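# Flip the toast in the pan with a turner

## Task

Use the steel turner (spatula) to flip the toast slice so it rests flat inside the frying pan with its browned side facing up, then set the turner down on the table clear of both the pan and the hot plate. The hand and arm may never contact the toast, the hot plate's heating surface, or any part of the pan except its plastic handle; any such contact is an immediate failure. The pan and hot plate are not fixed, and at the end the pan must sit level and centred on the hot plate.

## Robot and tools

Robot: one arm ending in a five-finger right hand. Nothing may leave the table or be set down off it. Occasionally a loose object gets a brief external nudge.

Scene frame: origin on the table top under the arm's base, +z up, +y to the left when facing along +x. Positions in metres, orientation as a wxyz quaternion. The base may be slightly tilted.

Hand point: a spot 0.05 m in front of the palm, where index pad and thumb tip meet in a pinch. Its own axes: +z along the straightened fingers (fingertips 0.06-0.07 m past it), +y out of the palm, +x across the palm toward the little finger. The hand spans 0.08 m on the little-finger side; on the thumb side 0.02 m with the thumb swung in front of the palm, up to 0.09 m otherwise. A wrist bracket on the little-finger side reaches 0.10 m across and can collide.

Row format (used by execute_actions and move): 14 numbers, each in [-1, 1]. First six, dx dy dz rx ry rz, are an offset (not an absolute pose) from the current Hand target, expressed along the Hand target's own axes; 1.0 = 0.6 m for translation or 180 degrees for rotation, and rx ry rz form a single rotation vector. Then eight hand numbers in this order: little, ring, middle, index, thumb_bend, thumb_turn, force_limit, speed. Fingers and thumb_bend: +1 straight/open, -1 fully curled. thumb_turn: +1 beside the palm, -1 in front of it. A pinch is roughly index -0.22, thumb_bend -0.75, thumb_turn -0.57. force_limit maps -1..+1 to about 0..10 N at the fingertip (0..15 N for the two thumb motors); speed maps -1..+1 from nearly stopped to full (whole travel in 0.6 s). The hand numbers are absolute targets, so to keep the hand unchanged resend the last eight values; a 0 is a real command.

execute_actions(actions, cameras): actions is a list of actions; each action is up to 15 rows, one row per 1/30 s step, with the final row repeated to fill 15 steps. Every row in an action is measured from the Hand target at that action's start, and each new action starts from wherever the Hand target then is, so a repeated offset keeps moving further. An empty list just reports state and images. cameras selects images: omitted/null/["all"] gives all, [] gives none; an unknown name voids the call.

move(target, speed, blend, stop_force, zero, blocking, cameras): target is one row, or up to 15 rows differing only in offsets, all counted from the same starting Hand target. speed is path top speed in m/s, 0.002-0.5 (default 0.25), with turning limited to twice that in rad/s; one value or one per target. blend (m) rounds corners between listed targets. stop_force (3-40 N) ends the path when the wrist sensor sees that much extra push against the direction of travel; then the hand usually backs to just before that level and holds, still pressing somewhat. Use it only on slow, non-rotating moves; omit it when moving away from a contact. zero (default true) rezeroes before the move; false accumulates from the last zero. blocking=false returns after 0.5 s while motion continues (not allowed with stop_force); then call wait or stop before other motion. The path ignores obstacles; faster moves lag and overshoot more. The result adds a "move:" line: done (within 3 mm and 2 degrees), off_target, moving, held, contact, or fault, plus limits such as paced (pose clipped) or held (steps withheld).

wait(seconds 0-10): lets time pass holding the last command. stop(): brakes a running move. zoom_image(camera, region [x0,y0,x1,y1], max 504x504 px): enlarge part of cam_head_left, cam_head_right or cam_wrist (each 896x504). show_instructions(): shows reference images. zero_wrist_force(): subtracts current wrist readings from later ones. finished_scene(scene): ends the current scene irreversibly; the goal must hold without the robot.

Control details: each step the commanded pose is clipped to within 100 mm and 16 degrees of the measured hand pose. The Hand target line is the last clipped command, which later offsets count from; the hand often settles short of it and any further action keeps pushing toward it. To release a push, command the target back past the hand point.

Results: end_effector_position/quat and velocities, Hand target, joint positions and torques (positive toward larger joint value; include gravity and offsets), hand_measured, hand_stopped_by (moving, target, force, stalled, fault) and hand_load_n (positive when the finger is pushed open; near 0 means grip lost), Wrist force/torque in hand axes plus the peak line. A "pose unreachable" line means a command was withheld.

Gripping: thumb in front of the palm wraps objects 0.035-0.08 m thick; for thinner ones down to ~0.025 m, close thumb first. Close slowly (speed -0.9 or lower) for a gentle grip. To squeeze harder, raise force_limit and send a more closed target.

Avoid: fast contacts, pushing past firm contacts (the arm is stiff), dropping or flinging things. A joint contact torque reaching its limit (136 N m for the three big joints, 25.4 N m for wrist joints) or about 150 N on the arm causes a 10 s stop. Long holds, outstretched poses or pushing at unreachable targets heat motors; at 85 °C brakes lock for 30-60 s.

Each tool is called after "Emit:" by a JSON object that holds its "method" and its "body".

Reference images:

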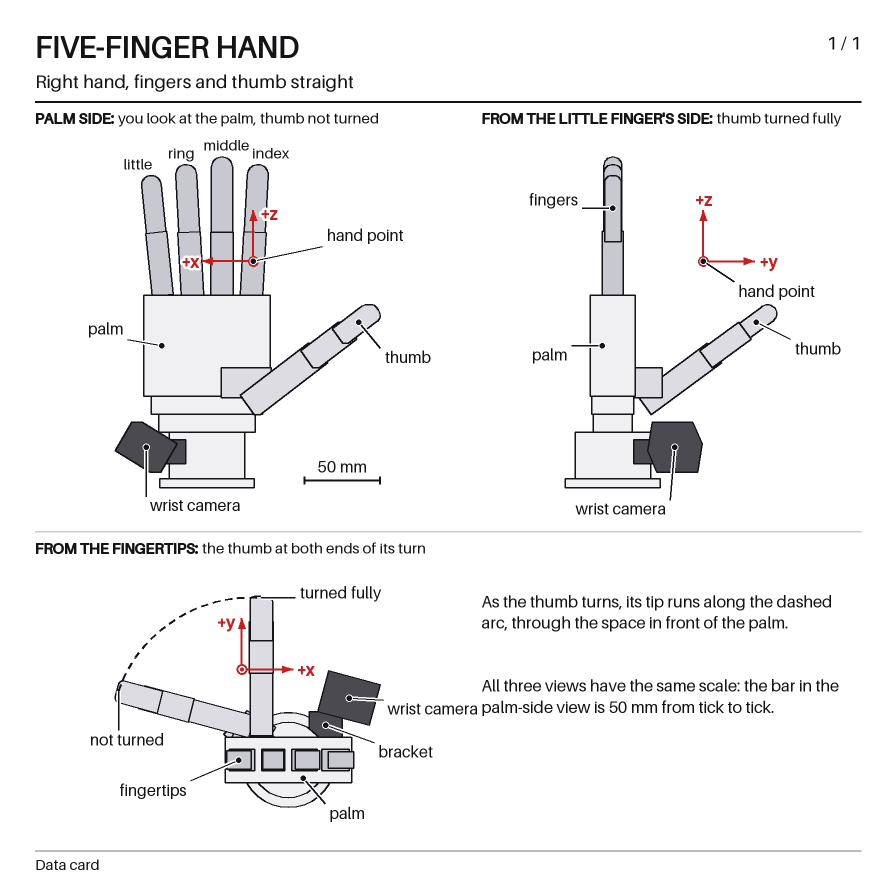

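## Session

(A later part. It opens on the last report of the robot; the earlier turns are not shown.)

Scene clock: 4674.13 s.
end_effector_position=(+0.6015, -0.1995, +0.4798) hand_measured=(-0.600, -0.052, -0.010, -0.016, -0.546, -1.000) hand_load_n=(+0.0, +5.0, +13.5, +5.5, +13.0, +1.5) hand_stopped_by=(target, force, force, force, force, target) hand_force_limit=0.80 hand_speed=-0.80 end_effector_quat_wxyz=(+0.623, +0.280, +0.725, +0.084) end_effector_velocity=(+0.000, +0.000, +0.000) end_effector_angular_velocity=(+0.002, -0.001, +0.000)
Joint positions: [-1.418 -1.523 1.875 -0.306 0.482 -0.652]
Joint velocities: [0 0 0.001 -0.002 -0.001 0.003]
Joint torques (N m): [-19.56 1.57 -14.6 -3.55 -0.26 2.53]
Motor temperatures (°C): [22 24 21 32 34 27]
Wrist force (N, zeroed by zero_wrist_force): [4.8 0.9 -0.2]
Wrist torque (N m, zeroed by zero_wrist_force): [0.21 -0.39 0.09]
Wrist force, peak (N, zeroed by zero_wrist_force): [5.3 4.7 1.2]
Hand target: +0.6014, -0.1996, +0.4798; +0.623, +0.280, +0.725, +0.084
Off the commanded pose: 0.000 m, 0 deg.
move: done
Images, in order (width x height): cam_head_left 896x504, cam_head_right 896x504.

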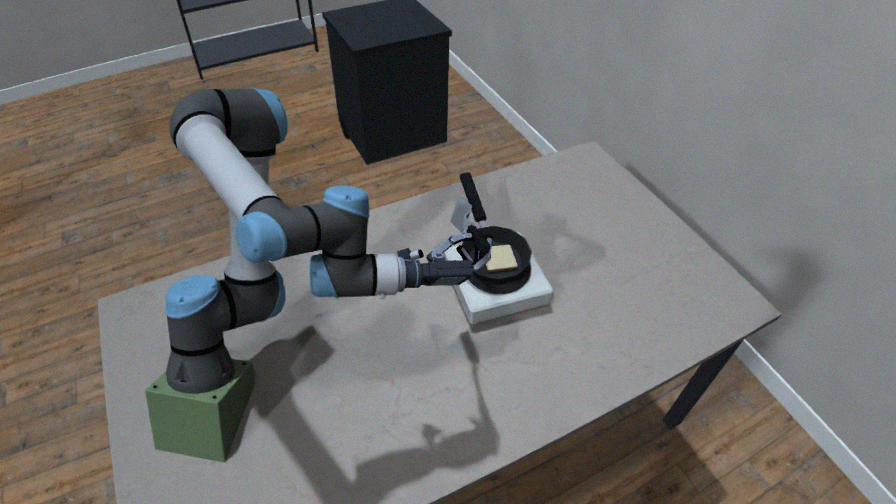

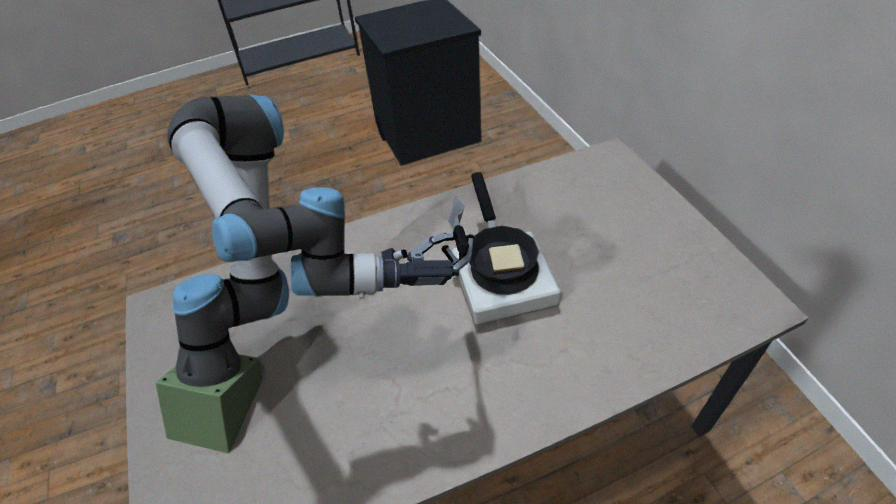

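Emit:
{"method": "move", "body": {"target": [0.229,0.349,0.098,0.3702,-0.1122,-0.0436,-0.6,-0.6,-0.6,-0.6,-1,-1,0.8,-0.8], "speed": 0.25, "cameras": ["cam_head_left","cam_head_right"]}}

Emit:
{"method": "zoom_image", "body": {"camera": "cam_head_right", "region": [430, 195, 560, 303]}}

Scene clock: 4692.73 s.
end_effector_position=(+0.7112, +0.0308, +0.4490) hand_measured=(-0.600, -0.052, -0.010, -0.016, -0.546, -1.000) hand_load_n=(+0.0, +4.5, +13.0, +6.0, +12.5, +1.5) hand_stopped_by=(target, force, force, force, force, target) hand_force_limit=0.80 hand_speed=-0.80 end_effector_quat_wxyz=(+0.482, +0.537, +0.555, -0.413) end_effector_velocity=(+0.000, +0.000, +0.001) end_effector_angular_velocity=(-0.001, +0.001, -0.003)
Joint positions: [-0.259 -1.102 0.849 1.331 2.5 -0.169]
Joint velocities: [-0.001 0.001 -0.003 0.006 0.001 0.002]
Joint torques (N m): [-5.78 -38.41 -23.46 4.09 3.51 3.03]
Motor temperatures (°C): [22 24 21 32 34 27]
Wrist force (N, zeroed by zero_wrist_force): [5.3 2.2 -0.4]
Wrist torque (N m, zeroed by zero_wrist_force): [0.27 -0.37 0.17]
Wrist force, peak (N, zeroed by zero_wrist_force): [5.9 3.0 -1.3]
Hand target: +0.7112, +0.0308, +0.4490; +0.482, +0.537, +0.555, -0.413
Off the commanded pose: 0.001 m, 0 deg.
move: done
Images, in order (width x height): cam_head_left 896x504, cam_head_right 896x504.

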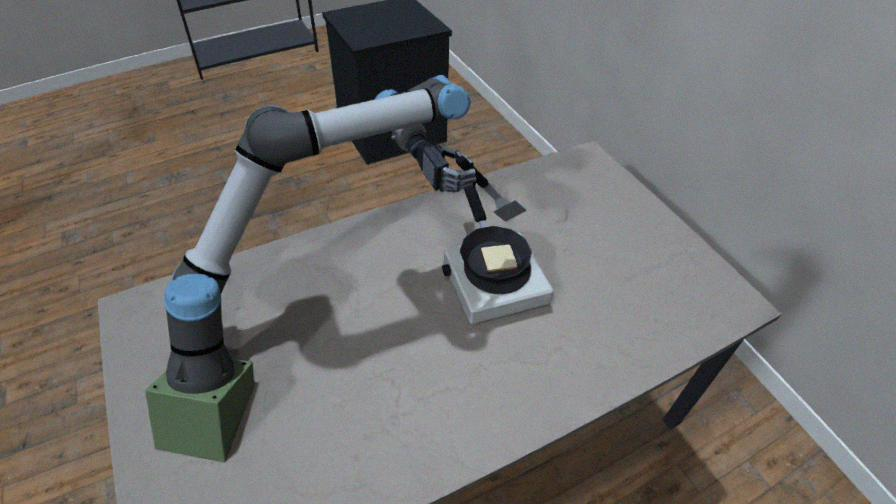

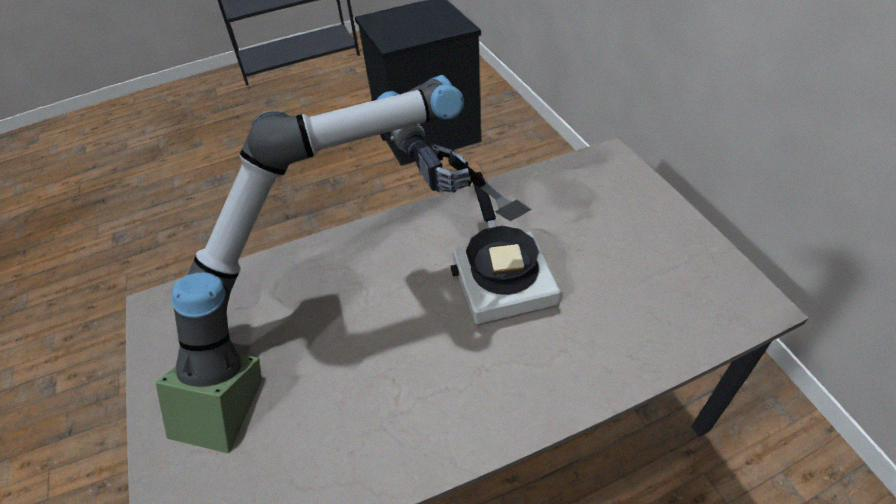

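Scaled by 3.877.

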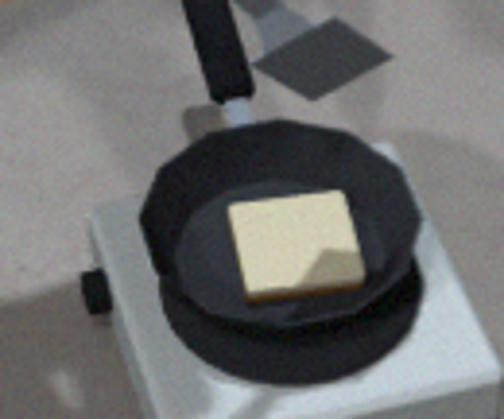

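Emit:
{"method": "zoom_image", "body": {"camera": "cam_head_left", "region": [430, 185, 560, 293]}}

Scaled by 3.877.

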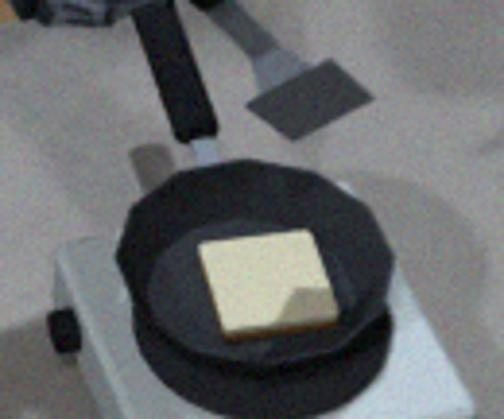

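Emit:
{"method": "zoom_image", "body": {"camera": "cam_head_left", "region": [480, 185, 540, 225]}}

Emit:
{"method": "zoom_image", "body": {"camera": "cam_head_right", "region": [485, 185, 545, 225]}}

Scaled by 8.400.

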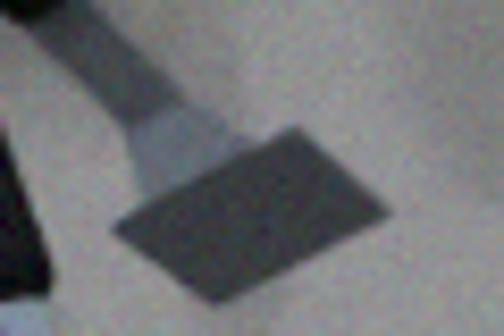

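Scaled by 8.400.

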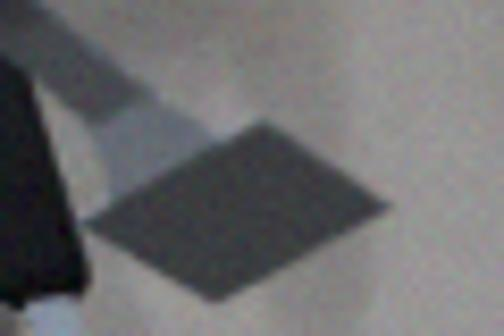

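Emit:
{"method": "move", "body": {"target": [[0.008,-0.0307,-0.0522,0,0,0,-0.6,-0.6,-0.6,-0.6,-1,-1,0.8,-0.8],[0.186,-0.0417,-0.0175,0,0,0,-0.6,-0.6,-0.6,-0.6,-1,-1,0.8,-0.8]], "speed": [0.1,0.05], "stop_force": 3, "cameras": ["cam_head_left","cam_head_right"]}}

Emit:
{"method": "zoom_image", "body": {"camera": "cam_head_right", "region": [450, 215, 560, 303]}}

Emit:
{"method": "zoom_image", "body": {"camera": "cam_head_left", "region": [440, 215, 550, 303]}}

Scene clock: 4733.83 s.
end_effector_position=(+0.6903, +0.0610, +0.3402) hand_measured=(-0.600, -0.052, -0.010, -0.016, -0.546, -1.000) hand_load_n=(+0.0, +4.5, +13.0, +6.0, +12.5, +1.5) hand_stopped_by=(target, force, force, force, force, target) hand_force_limit=0.80 hand_speed=-0.80 end_effector_quat_wxyz=(+0.482, +0.537, +0.555, -0.413) end_effector_velocity=(+0.000, +0.000, +0.000) end_effector_angular_velocity=(+0.000, +0.000, +0.000)
Joint positions: [-0.114 -1.053 1.05 1.271 2.556 0.064]
Joint velocities: [0 0 0 0 0 0]
Joint torques (N m): [-19.51 -60.05 -22.02 4.16 0.86 -1.97]
Motor temperatures (°C): [22 24 21 32 34 27]
Wrist force (N, zeroed by zero_wrist_force): [5.5 2.7 -0.8]
Wrist torque (N m, zeroed by zero_wrist_force): [0.33 -0.43 0.18]
Wrist force, peak (N, zeroed by zero_wrist_force): [5.8 2.8 -0.9]
Hand target: +0.6903, +0.0610, +0.3402; +0.482, +0.537, +0.555, -0.413
Off the commanded pose: 0.000 m, 0 deg.
move: done
Images, in order (width x height): cam_head_left 896x504, cam_head_right 896x504.

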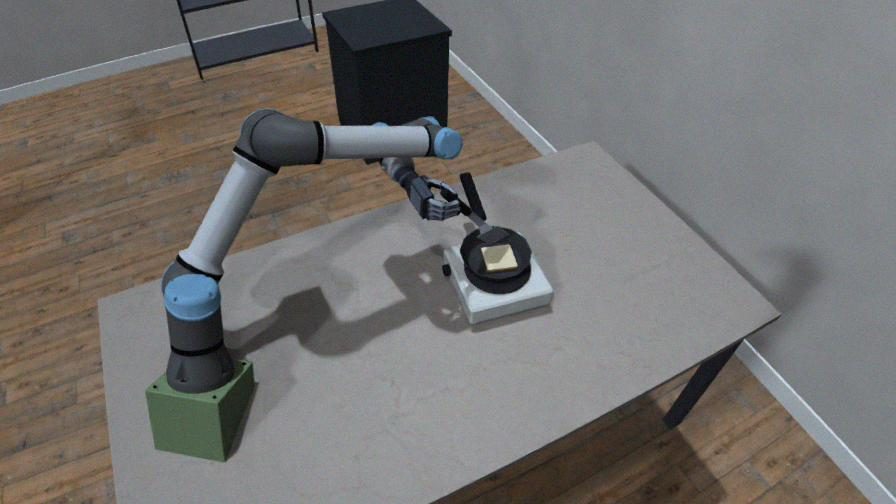

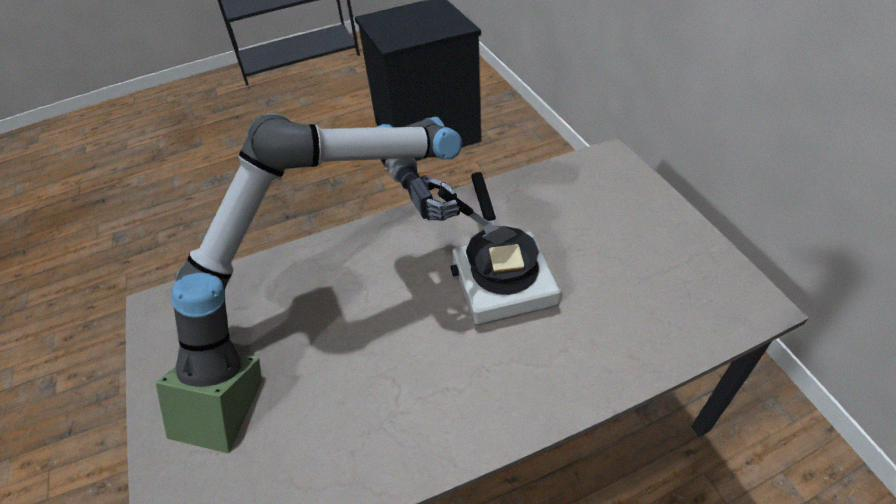

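Scaled by 4.582.

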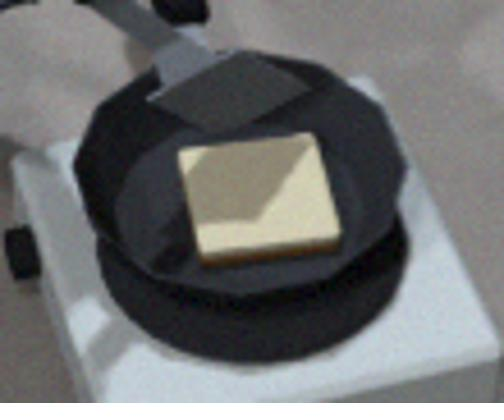

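Scaled by 4.582.

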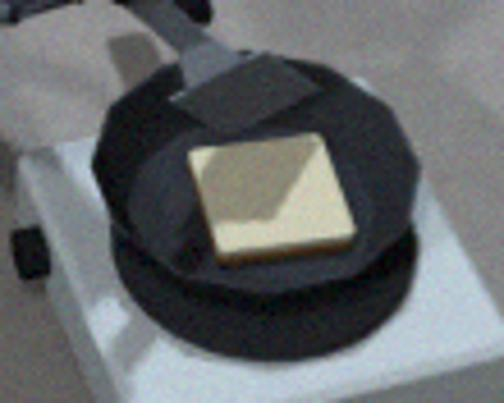

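Emit:
{"method": "move", "body": {"target": [0.018,-0.0011,0.0035,0,0,0,-0.6,-0.6,-0.6,-0.6,-1,-1,0.8,-0.8], "speed": 0.02, "stop_force": 3, "cameras": ["cam_head_right"]}}

Emit:
{"method": "zoom_image", "body": {"camera": "cam_head_right", "region": [450, 215, 560, 303]}}

Scene clock: 4737.70 s.
end_effector_position=(+0.6904, +0.0610, +0.3292) hand_measured=(-0.600, -0.052, -0.010, -0.016, -0.546, -1.000) hand_load_n=(+0.0, +3.5, +12.5, +6.5, +12.0, +2.0) hand_stopped_by=(target, force, force, force, force, target) hand_force_limit=0.80 hand_speed=-0.80 end_effector_quat_wxyz=(+0.482, +0.537, +0.555, -0.413) end_effector_velocity=(+0.000, +0.000, +0.000) end_effector_angular_velocity=(+0.001, +0.000, +0.000)
Joint positions: [-0.106 -1.04 1.058 1.262 2.558 0.078]
Joint velocities: [0 0 -0.001 0 -0.001 -0.001]
Joint torques (N m): [-19.48 -60.06 -21.54 4.29 0.7 -2.01]
Motor temperatures (°C): [22 24 21 32 34 27]
Wrist force (N, zeroed by zero_wrist_force): [4.9 3.1 -0.9]
Wrist torque (N m, zeroed by zero_wrist_force): [0.34 -0.43 0.32]
Wrist force, peak (N, zeroed by zero_wrist_force): [5.6 2.8 -1.0]
Hand target: +0.6904, +0.0610, +0.3292; +0.482, +0.537, +0.555, -0.413
Off the commanded pose: 0.000 m, 0 deg.
move: done
Images, in order (width x height): cam_head_right 896x504.

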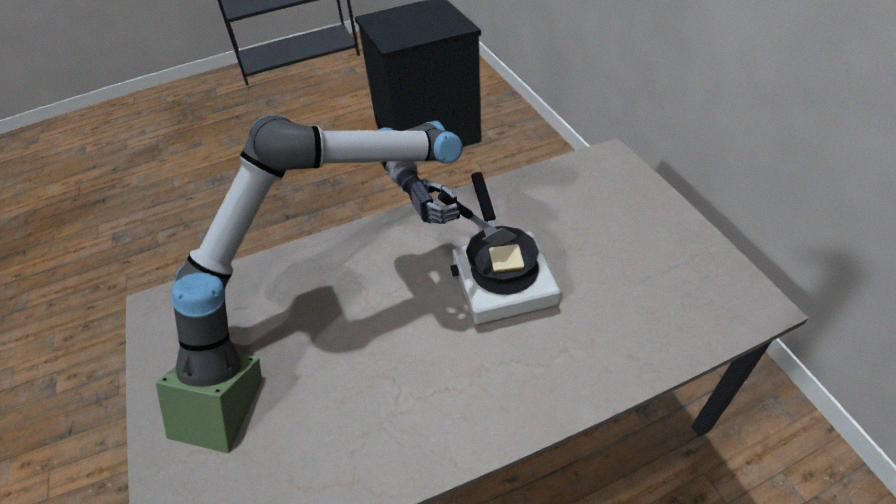

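Scaled by 4.582.

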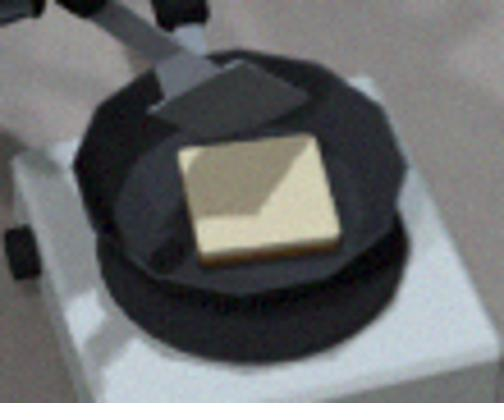

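Emit:
{"method": "move", "body": {"target": [-0.0217,-0.04,0.0983,0,0,0,-0.6,-0.6,-0.6,-0.6,-1,-1,0.8,-0.8], "speed": 0.03, "stop_force": 5, "cameras": ["cam_head_left","cam_head_right"]}}

Emit:
{"method": "zoom_image", "body": {"camera": "cam_head_right", "region": [450, 215, 560, 303]}}

Emit:
{"method": "zoom_image", "body": {"camera": "cam_head_left", "region": [440, 215, 550, 303]}}

Scene clock: 4744.63 s.
end_effector_position=(+0.6713, -0.0011, +0.3291) hand_measured=(-0.600, -0.052, -0.010, -0.016, -0.546, -1.000) hand_load_n=(+0.0, +3.5, +12.5, +7.0, +12.0, +2.5) hand_stopped_by=(target, force, force, force, force, target) hand_force_limit=0.80 hand_speed=-0.80 end_effector_quat_wxyz=(+0.482, +0.537, +0.555, -0.413) end_effector_velocity=(+0.000, -0.001, +0.000) end_effector_angular_velocity=(+0.000, -0.002, -0.001)
Joint positions: [-0.219 -1.127 1.228 1.026 2.518 -0.108]
Joint velocities: [-0.001 0 0 0 0 0.001]
Joint torques (N m): [-5.44 -31.28 -21.66 4.02 2.73 2.17]
Motor temperatures (°C): [22 24 21 32 34 27]
Wrist force (N, zeroed by zero_wrist_force): [4.0 2.1 -1.3]
Wrist torque (N m, zeroed by zero_wrist_force): [0.29 -0.36 0.25]
Wrist force, peak (N, zeroed by zero_wrist_force): [5.1 3.1 -1.3]
Hand target: +0.6713, -0.0011, +0.3290; +0.482, +0.537, +0.555, -0.413
Off the commanded pose: 0.000 m, 0 deg.
move: done
Images, in order (width x height): cam_head_left 896x504, cam_head_right 896x504.

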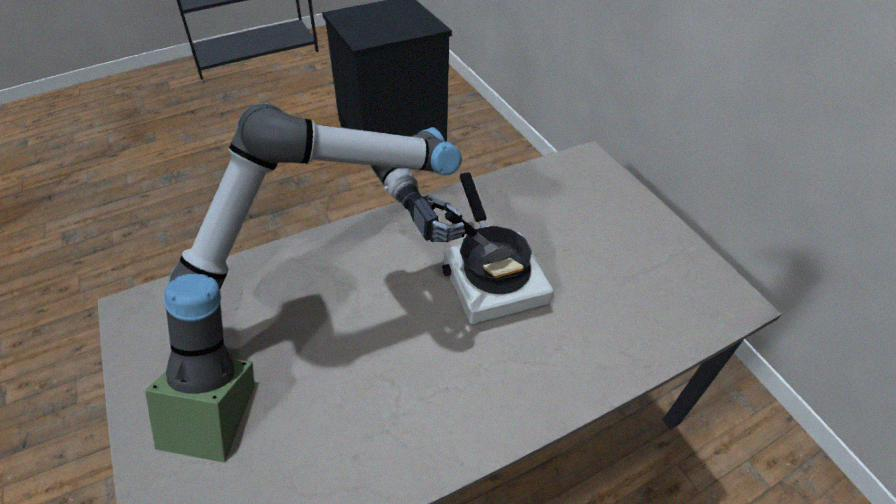

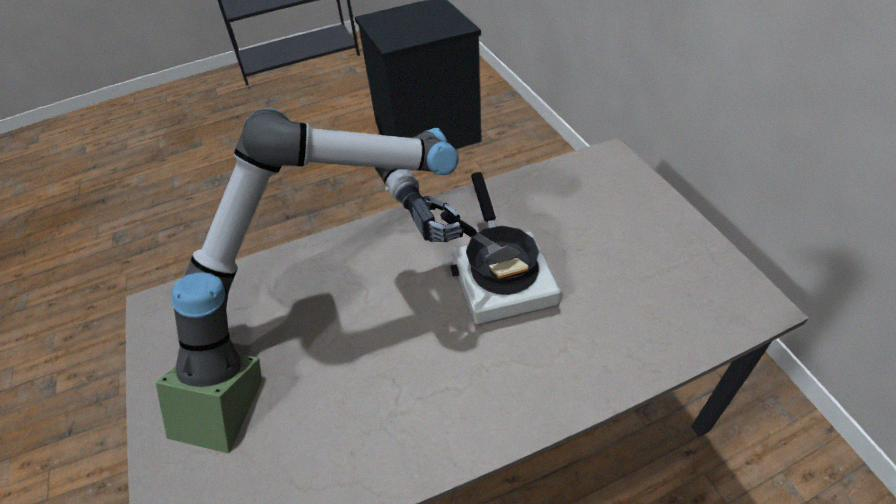

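Scaled by 4.582.

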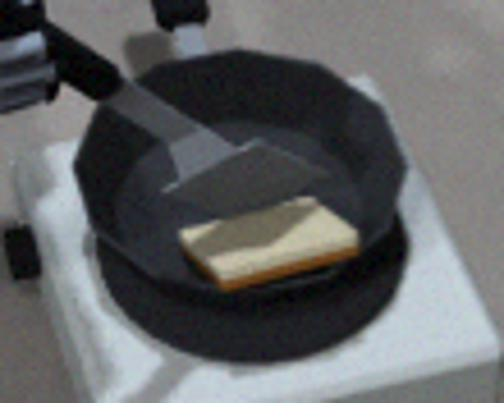

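Scaled by 4.582.

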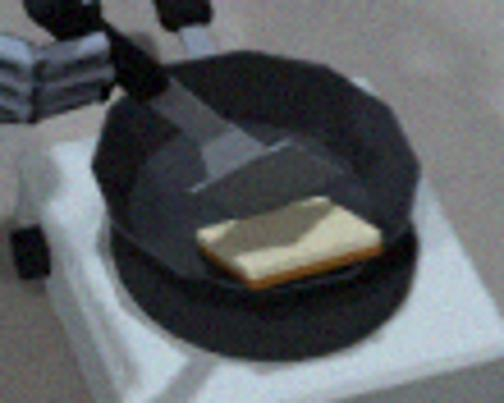

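Emit:
{"method": "move", "body": {"target": [[0.0033,0.0063,-0.0152,0,0,0,-0.6,-0.6,-0.6,-0.6,-1,-1,0.8,-0.8],[-0.1762,0.0175,-0.0502,0,0,0,-0.6,-0.6,-0.6,-0.6,-1,-1,0.8,-0.8]], "speed": [0.03,0.12], "cameras": ["cam_head_left","cam_head_right"]}}

Emit:
{"method": "zoom_image", "body": {"camera": "cam_head_right", "region": [450, 215, 560, 303]}}

Emit:
{"method": "zoom_image", "body": {"camera": "cam_head_left", "region": [440, 215, 550, 303]}}

Scene clock: 4760.57 s.
end_effector_position=(+0.6743, +0.0084, +0.4391) hand_measured=(-0.600, -0.052, -0.010, -0.016, -0.546, -1.000) hand_load_n=(+0.0, +4.5, +13.0, +5.5, +13.0, +2.0) hand_stopped_by=(target, force, force, force, force, target) hand_force_limit=0.80 hand_speed=-0.80 end_effector_quat_wxyz=(+0.482, +0.537, +0.555, -0.413) end_effector_velocity=(+0.000, +0.000, +0.000) end_effector_angular_velocity=(+0.000, +0.000, -0.001)
Joint positions: [-0.299 -1.219 1.079 1.173 2.48 -0.226]
Joint velocities: [-0.001 0 0 0.001 0 0]
Joint torques (N m): [-9.52 -30.02 -17.22 -0.4 3.5 1.91]
Motor temperatures (°C): [22 24 21 32 34 27]
Wrist force (N, zeroed by zero_wrist_force): [5.3 2.4 -0.5]
Wrist torque (N m, zeroed by zero_wrist_force): [0.33 -0.38 0.12]
Wrist force, peak (N, zeroed by zero_wrist_force): [7.0 2.4 -1.1]
Hand target: +0.6743, +0.0084, +0.4390; +0.482, +0.537, +0.555, -0.413
Off the commanded pose: 0.000 m, 0 deg.
move: done
Images, in order (width x height): cam_head_left 896x504, cam_head_right 896x504.

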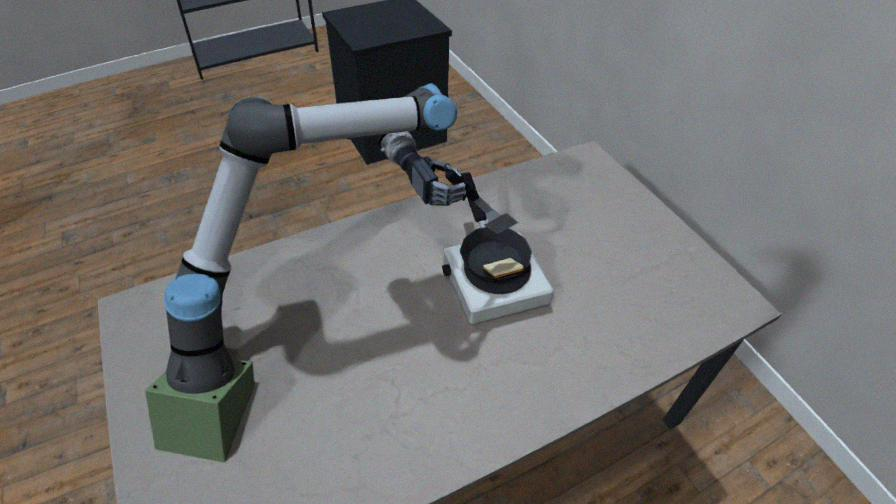

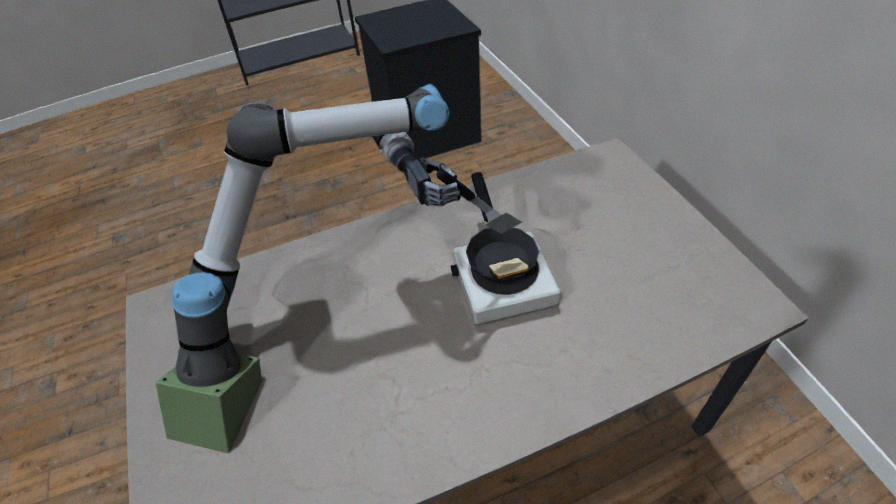

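Scaled by 4.582.

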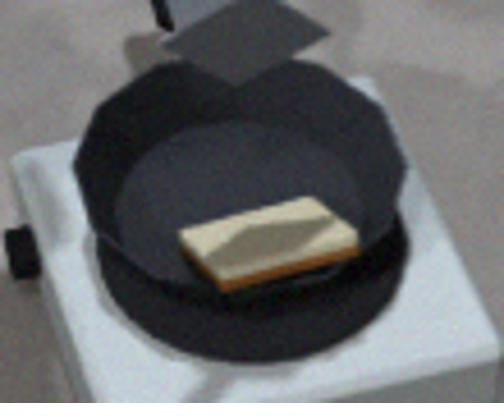

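Scaled by 4.582.

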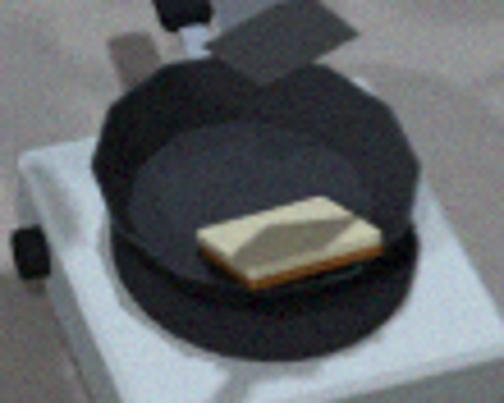

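Emit:
{"method": "move", "body": {"target": [-0.0763,0.0907,0.5327,-0.0699,0.2032,-0.1308,-0.6,-0.6,-0.6,-0.6,-1,-1,0.8,-0.8], "speed": 0.2, "cameras": ["cam_head_left","cam_head_right"]}}

Emit:
{"method": "zoom_image", "body": {"camera": "cam_head_right", "region": [450, 215, 560, 303]}}

Emit:
{"method": "zoom_image", "body": {"camera": "cam_head_left", "region": [440, 215, 550, 303]}}

Scene clock: 4767.63 s.
end_effector_position=(+0.7547, -0.3077, +0.4250) hand_measured=(-0.600, -0.052, -0.010, -0.016, -0.546, -1.000) hand_load_n=(+0.0, +5.5, +14.0, +4.5, +14.5, +1.0) hand_stopped_by=(target, force, force, force, force, target) hand_force_limit=0.80 hand_speed=-0.80 end_effector_quat_wxyz=(+0.256, +0.460, +0.812, -0.251) end_effector_velocity=(-0.001, +0.000, +0.000) end_effector_angular_velocity=(+0.000, +0.001, -0.001)
Joint positions: [-1.01 -0.581 0.034 1.587 1.463 -1.234]
Joint velocities: [-0.001 0.002 -0.003 0.003 0.001 -0.001]
Joint torques (N m): [-33.39 -31.93 -20.34 2.89 -0.66 -1.96]
Motor temperatures (°C): [22 24 21 32 34 27]
Wrist force (N, zeroed by zero_wrist_force): [4.2 3.4 1.3]
Wrist torque (N m, zeroed by zero_wrist_force): [0.35 -0.51 0.27]
Wrist force, peak (N, zeroed by zero_wrist_force): [6.0 2.6 -1.9]
Hand target: +0.7555, -0.3081, +0.4254; +0.248, +0.462, +0.814, -0.252
Off the commanded pose: 0.001 m, 1 deg.
elbow stopped short: the move would have taken joint 3 (elbow) straighter than the controller allows.
move: done
Images, in order (width x height): cam_head_left 896x504, cam_head_right 896x504.

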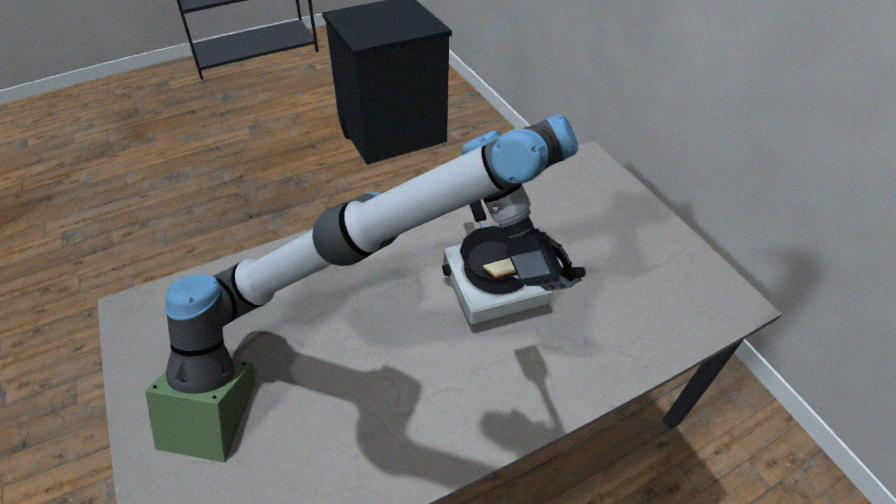

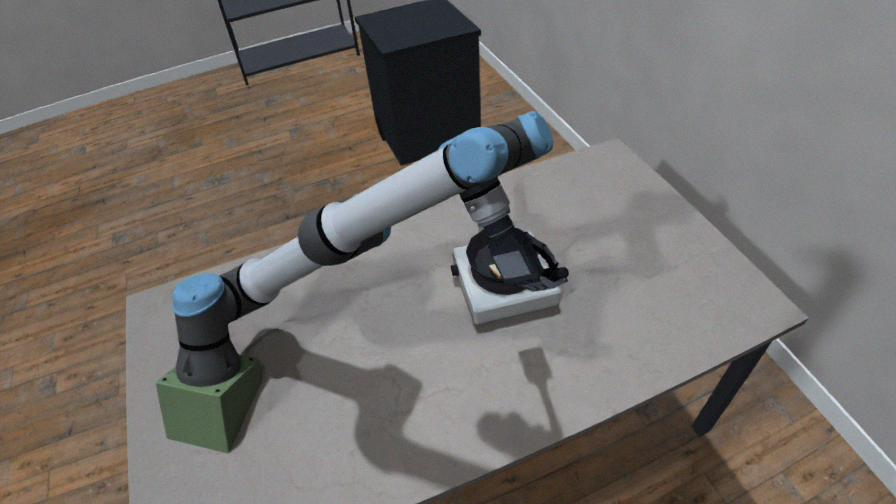

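Scaled by 4.582.

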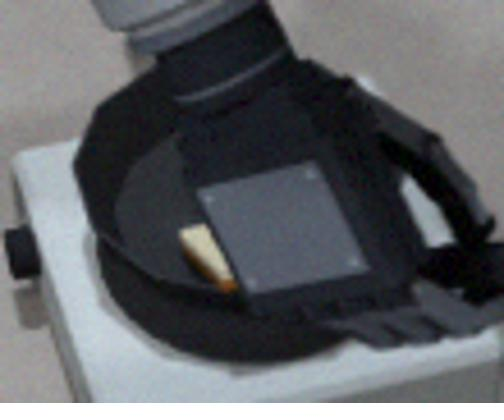

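Scaled by 4.582.

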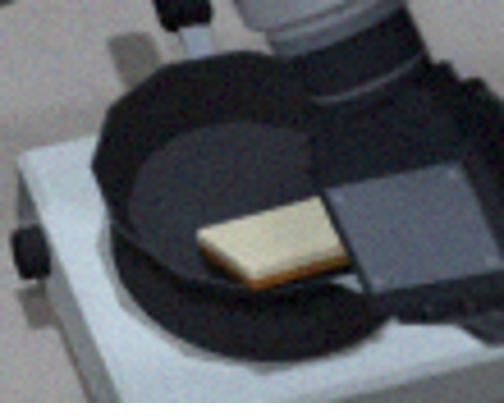

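Emit:
{"method": "wait", "body": {"seconds": 0, "cameras": ["cam_wrist"]}}

Scene clock: 4769.83 s.
end_effector_position=(+0.7546, -0.3078, +0.4249) hand_measured=(-0.600, -0.052, -0.010, -0.016, -0.546, -1.000) hand_load_n=(+0.0, +6.0, +14.0, +4.5, +14.5, +0.5) hand_stopped_by=(target, force, force, force, force, target) hand_force_limit=0.80 hand_speed=-0.80 end_effector_quat_wxyz=(+0.256, +0.460, +0.812, -0.251) end_effector_velocity=(+0.000, -0.001, +0.000) end_effector_angular_velocity=(-0.002, +0.000, -0.001)
Joint positions: [-1.01 -0.58 0.034 1.587 1.463 -1.234]
Joint velocities: [0 0 0 -0.001 0.001 0]
Joint torques (N m): [-33.69 -33.63 -8.4 2.58 -0.47 -2.03]
Motor temperatures (°C): [22 24 21 32 34 27]
Wrist force (N, zeroed by zero_wrist_force): [4.3 3.5 1.5]
Wrist torque (N m, zeroed by zero_wrist_force): [0.34 -0.55 0.29]
Wrist force, peak (N, zeroed by zero_wrist_force): [4.3 3.9 1.6]
Hand target: +0.7555, -0.3081, +0.4254; +0.248, +0.462, +0.814, -0.252
Off the commanded pose: 0.001 m, 1 deg.
camera_calibration:
cam_wrist: T_world_to_cam=[[0.705951, 0.617634, -0.346645, -0.201435], [0.455623, -0.0213102, 0.889918, -0.728102], [0.542256, -0.786177, -0.296452, -0.411693], [0, 0, 0, 1]] pos_world=[0.697187, -0.214767, 0.456077]
Images, in order (width x height): cam_wrist 896x504.

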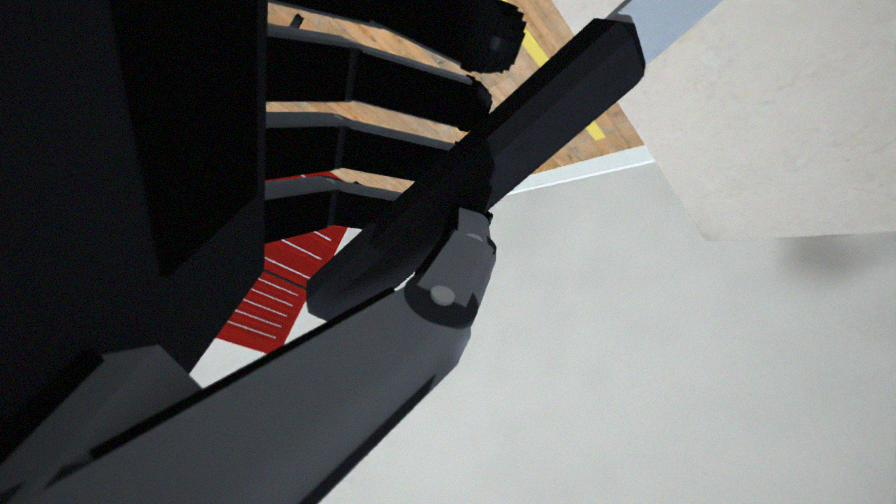

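Emit:
{"method": "move", "body": {"target": [0.0715,0.0342,0.0185,0,0,0,-0.6,-0.6,-0.6,-0.6,-1,-1,0.8,-0.8], "speed": 0.08, "cameras": ["cam_head_left","cam_head_right"]}}

Emit:
{"method": "zoom_image", "body": {"camera": "cam_head_left", "region": [440, 215, 550, 303]}}

Scene clock: 4774.70 s.
end_effector_position=(+0.7561, -0.2792, +0.3863) hand_measured=(-0.600, -0.052, -0.010, -0.016, -0.546, -1.000) hand_load_n=(+0.0, +5.5, +14.0, +4.5, +14.5, +1.0) hand_stopped_by=(target, force, force, force, force, target) hand_force_limit=0.80 hand_speed=-0.80 end_effector_quat_wxyz=(+0.248, +0.462, +0.814, -0.252) end_effector_velocity=(+0.000, +0.000, +0.000) end_effector_angular_velocity=(+0.000, +0.001, -0.001)
Joint positions: [-0.95 -0.77 0.457 1.364 1.495 -1.186]
Joint velocities: [0 0 0 0.001 0.001 0.001]
Joint torques (N m): [-26.86 -30.66 -10.22 2.82 -0.5 -2.05]
Motor temperatures (°C): [22 24 21 32 34 27]
Wrist force (N, zeroed by zero_wrist_force): [3.8 3.3 1.0]
Wrist torque (N m, zeroed by zero_wrist_force): [0.30 -0.46 0.27]
Wrist force, peak (N, zeroed by zero_wrist_force): [4.8 3.9 1.4]
Hand target: +0.7561, -0.2793, +0.3861; +0.248, +0.462, +0.814, -0.252
Off the commanded pose: 0.000 m, 0 deg.
move: done
Images, in order (width x height): cam_head_left 896x504, cam_head_right 896x504.

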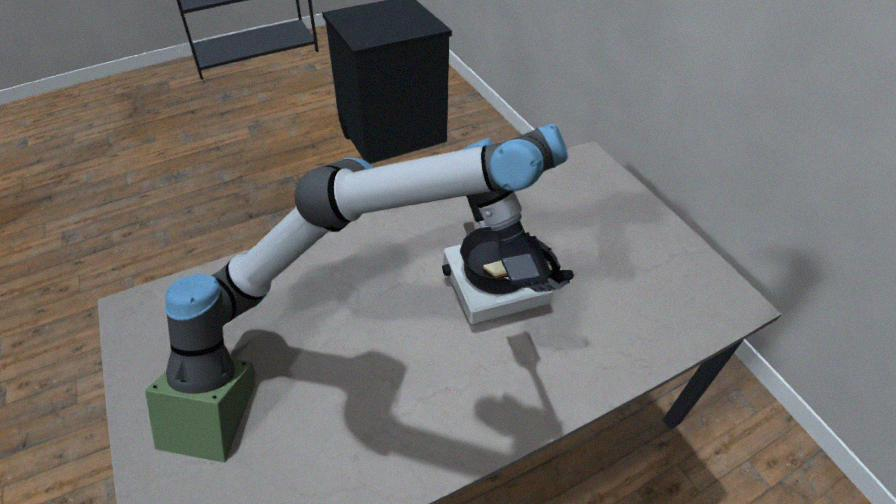

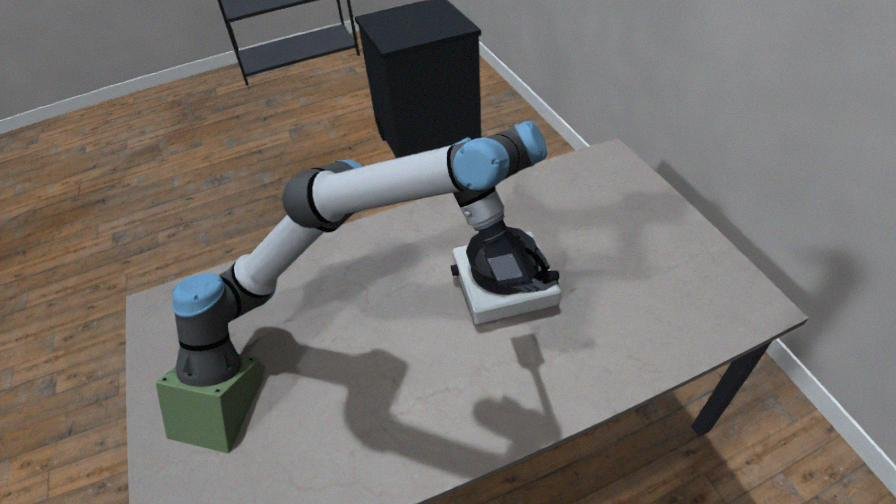

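Scaled by 4.582.

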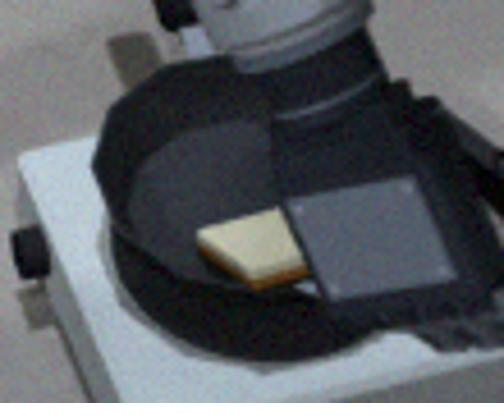

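Emit:
{"method": "zoom_image", "body": {"camera": "cam_head_left", "region": [480, 255, 530, 295]}}

Scaled by 10.080.

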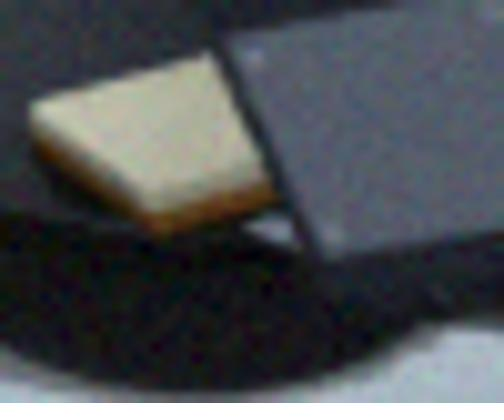

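Emit:
{"method": "move", "body": {"target": [0.0105,0.0638,-0.0263,0.012,-0.029,-0.029,-0.6,-0.6,-0.6,-0.6,-1,-1,0.8,-0.8], "speed": 0.05, "cameras": ["cam_head_left","cam_head_right"]}}

Emit:
{"method": "zoom_image", "body": {"camera": "cam_head_left", "region": [480, 255, 530, 295]}}

Emit:
{"method": "zoom_image", "body": {"camera": "cam_head_right", "region": [480, 255, 530, 295]}}

Scene clock: 4795.37 s.
end_effector_position=(+0.7841, -0.2481, +0.3870) hand_measured=(-0.600, -0.052, -0.010, -0.016, -0.546, -1.000) hand_load_n=(+0.0, +6.0, +14.0, +4.5, +14.0, +1.0) hand_stopped_by=(target, force, force, force, force, target) hand_force_limit=0.80 hand_speed=-0.80 end_effector_quat_wxyz=(+0.264, +0.417, +0.817, -0.299) end_effector_velocity=(-0.001, -0.001, -0.001) end_effector_angular_velocity=(+0.004, +0.002, -0.001)
Joint positions: [-0.867 -0.757 0.382 1.354 1.608 -1.206]
Joint velocities: [-0.003 0 0.002 0.002 -0.004 -0.002]
Joint torques (N m): [-31.34 -41.16 -8.74 3.21 -0.23 1.13]
Motor temperatures (°C): [22 24 21 32 34 27]
Wrist force (N, zeroed by zero_wrist_force): [4.5 4.0 0.8]
Wrist torque (N m, zeroed by zero_wrist_force): [0.39 -0.51 0.35]
Wrist force, peak (N, zeroed by zero_wrist_force): [4.7 4.5 0.8]
Hand target: +0.7841, -0.2481, +0.3871; +0.264, +0.417, +0.817, -0.299
Off the commanded pose: 0.000 m, 0 deg.
move: done
Images, in order (width x height): cam_head_left 896x504, cam_head_right 896x504.

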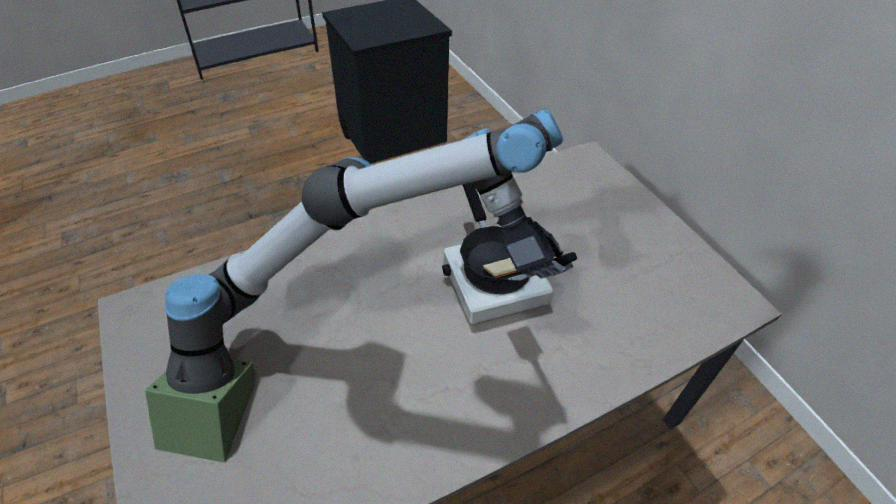

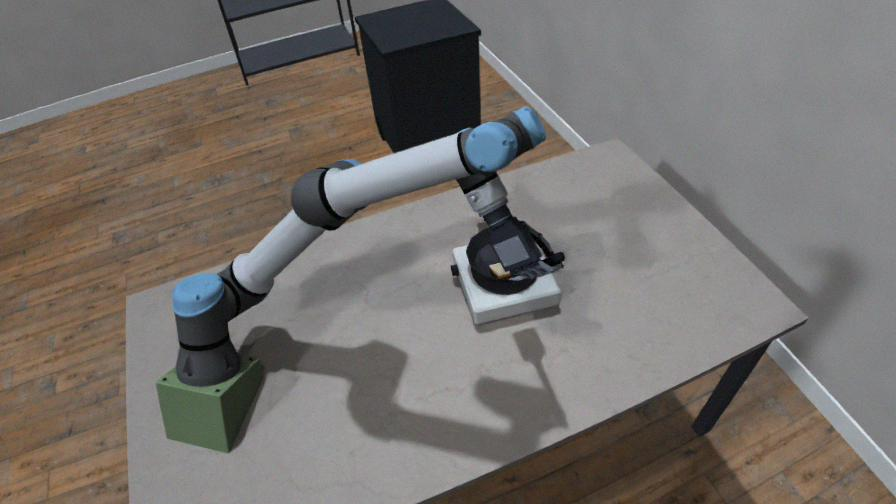

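Scaled by 10.080.

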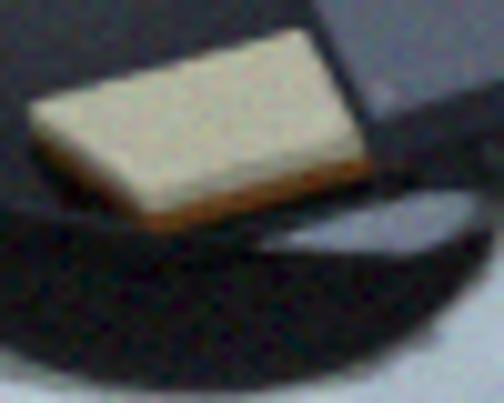

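Scaled by 10.080.

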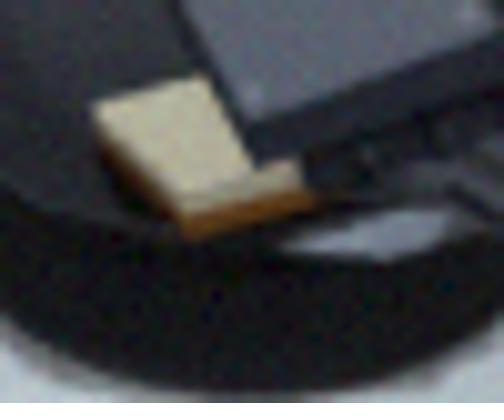

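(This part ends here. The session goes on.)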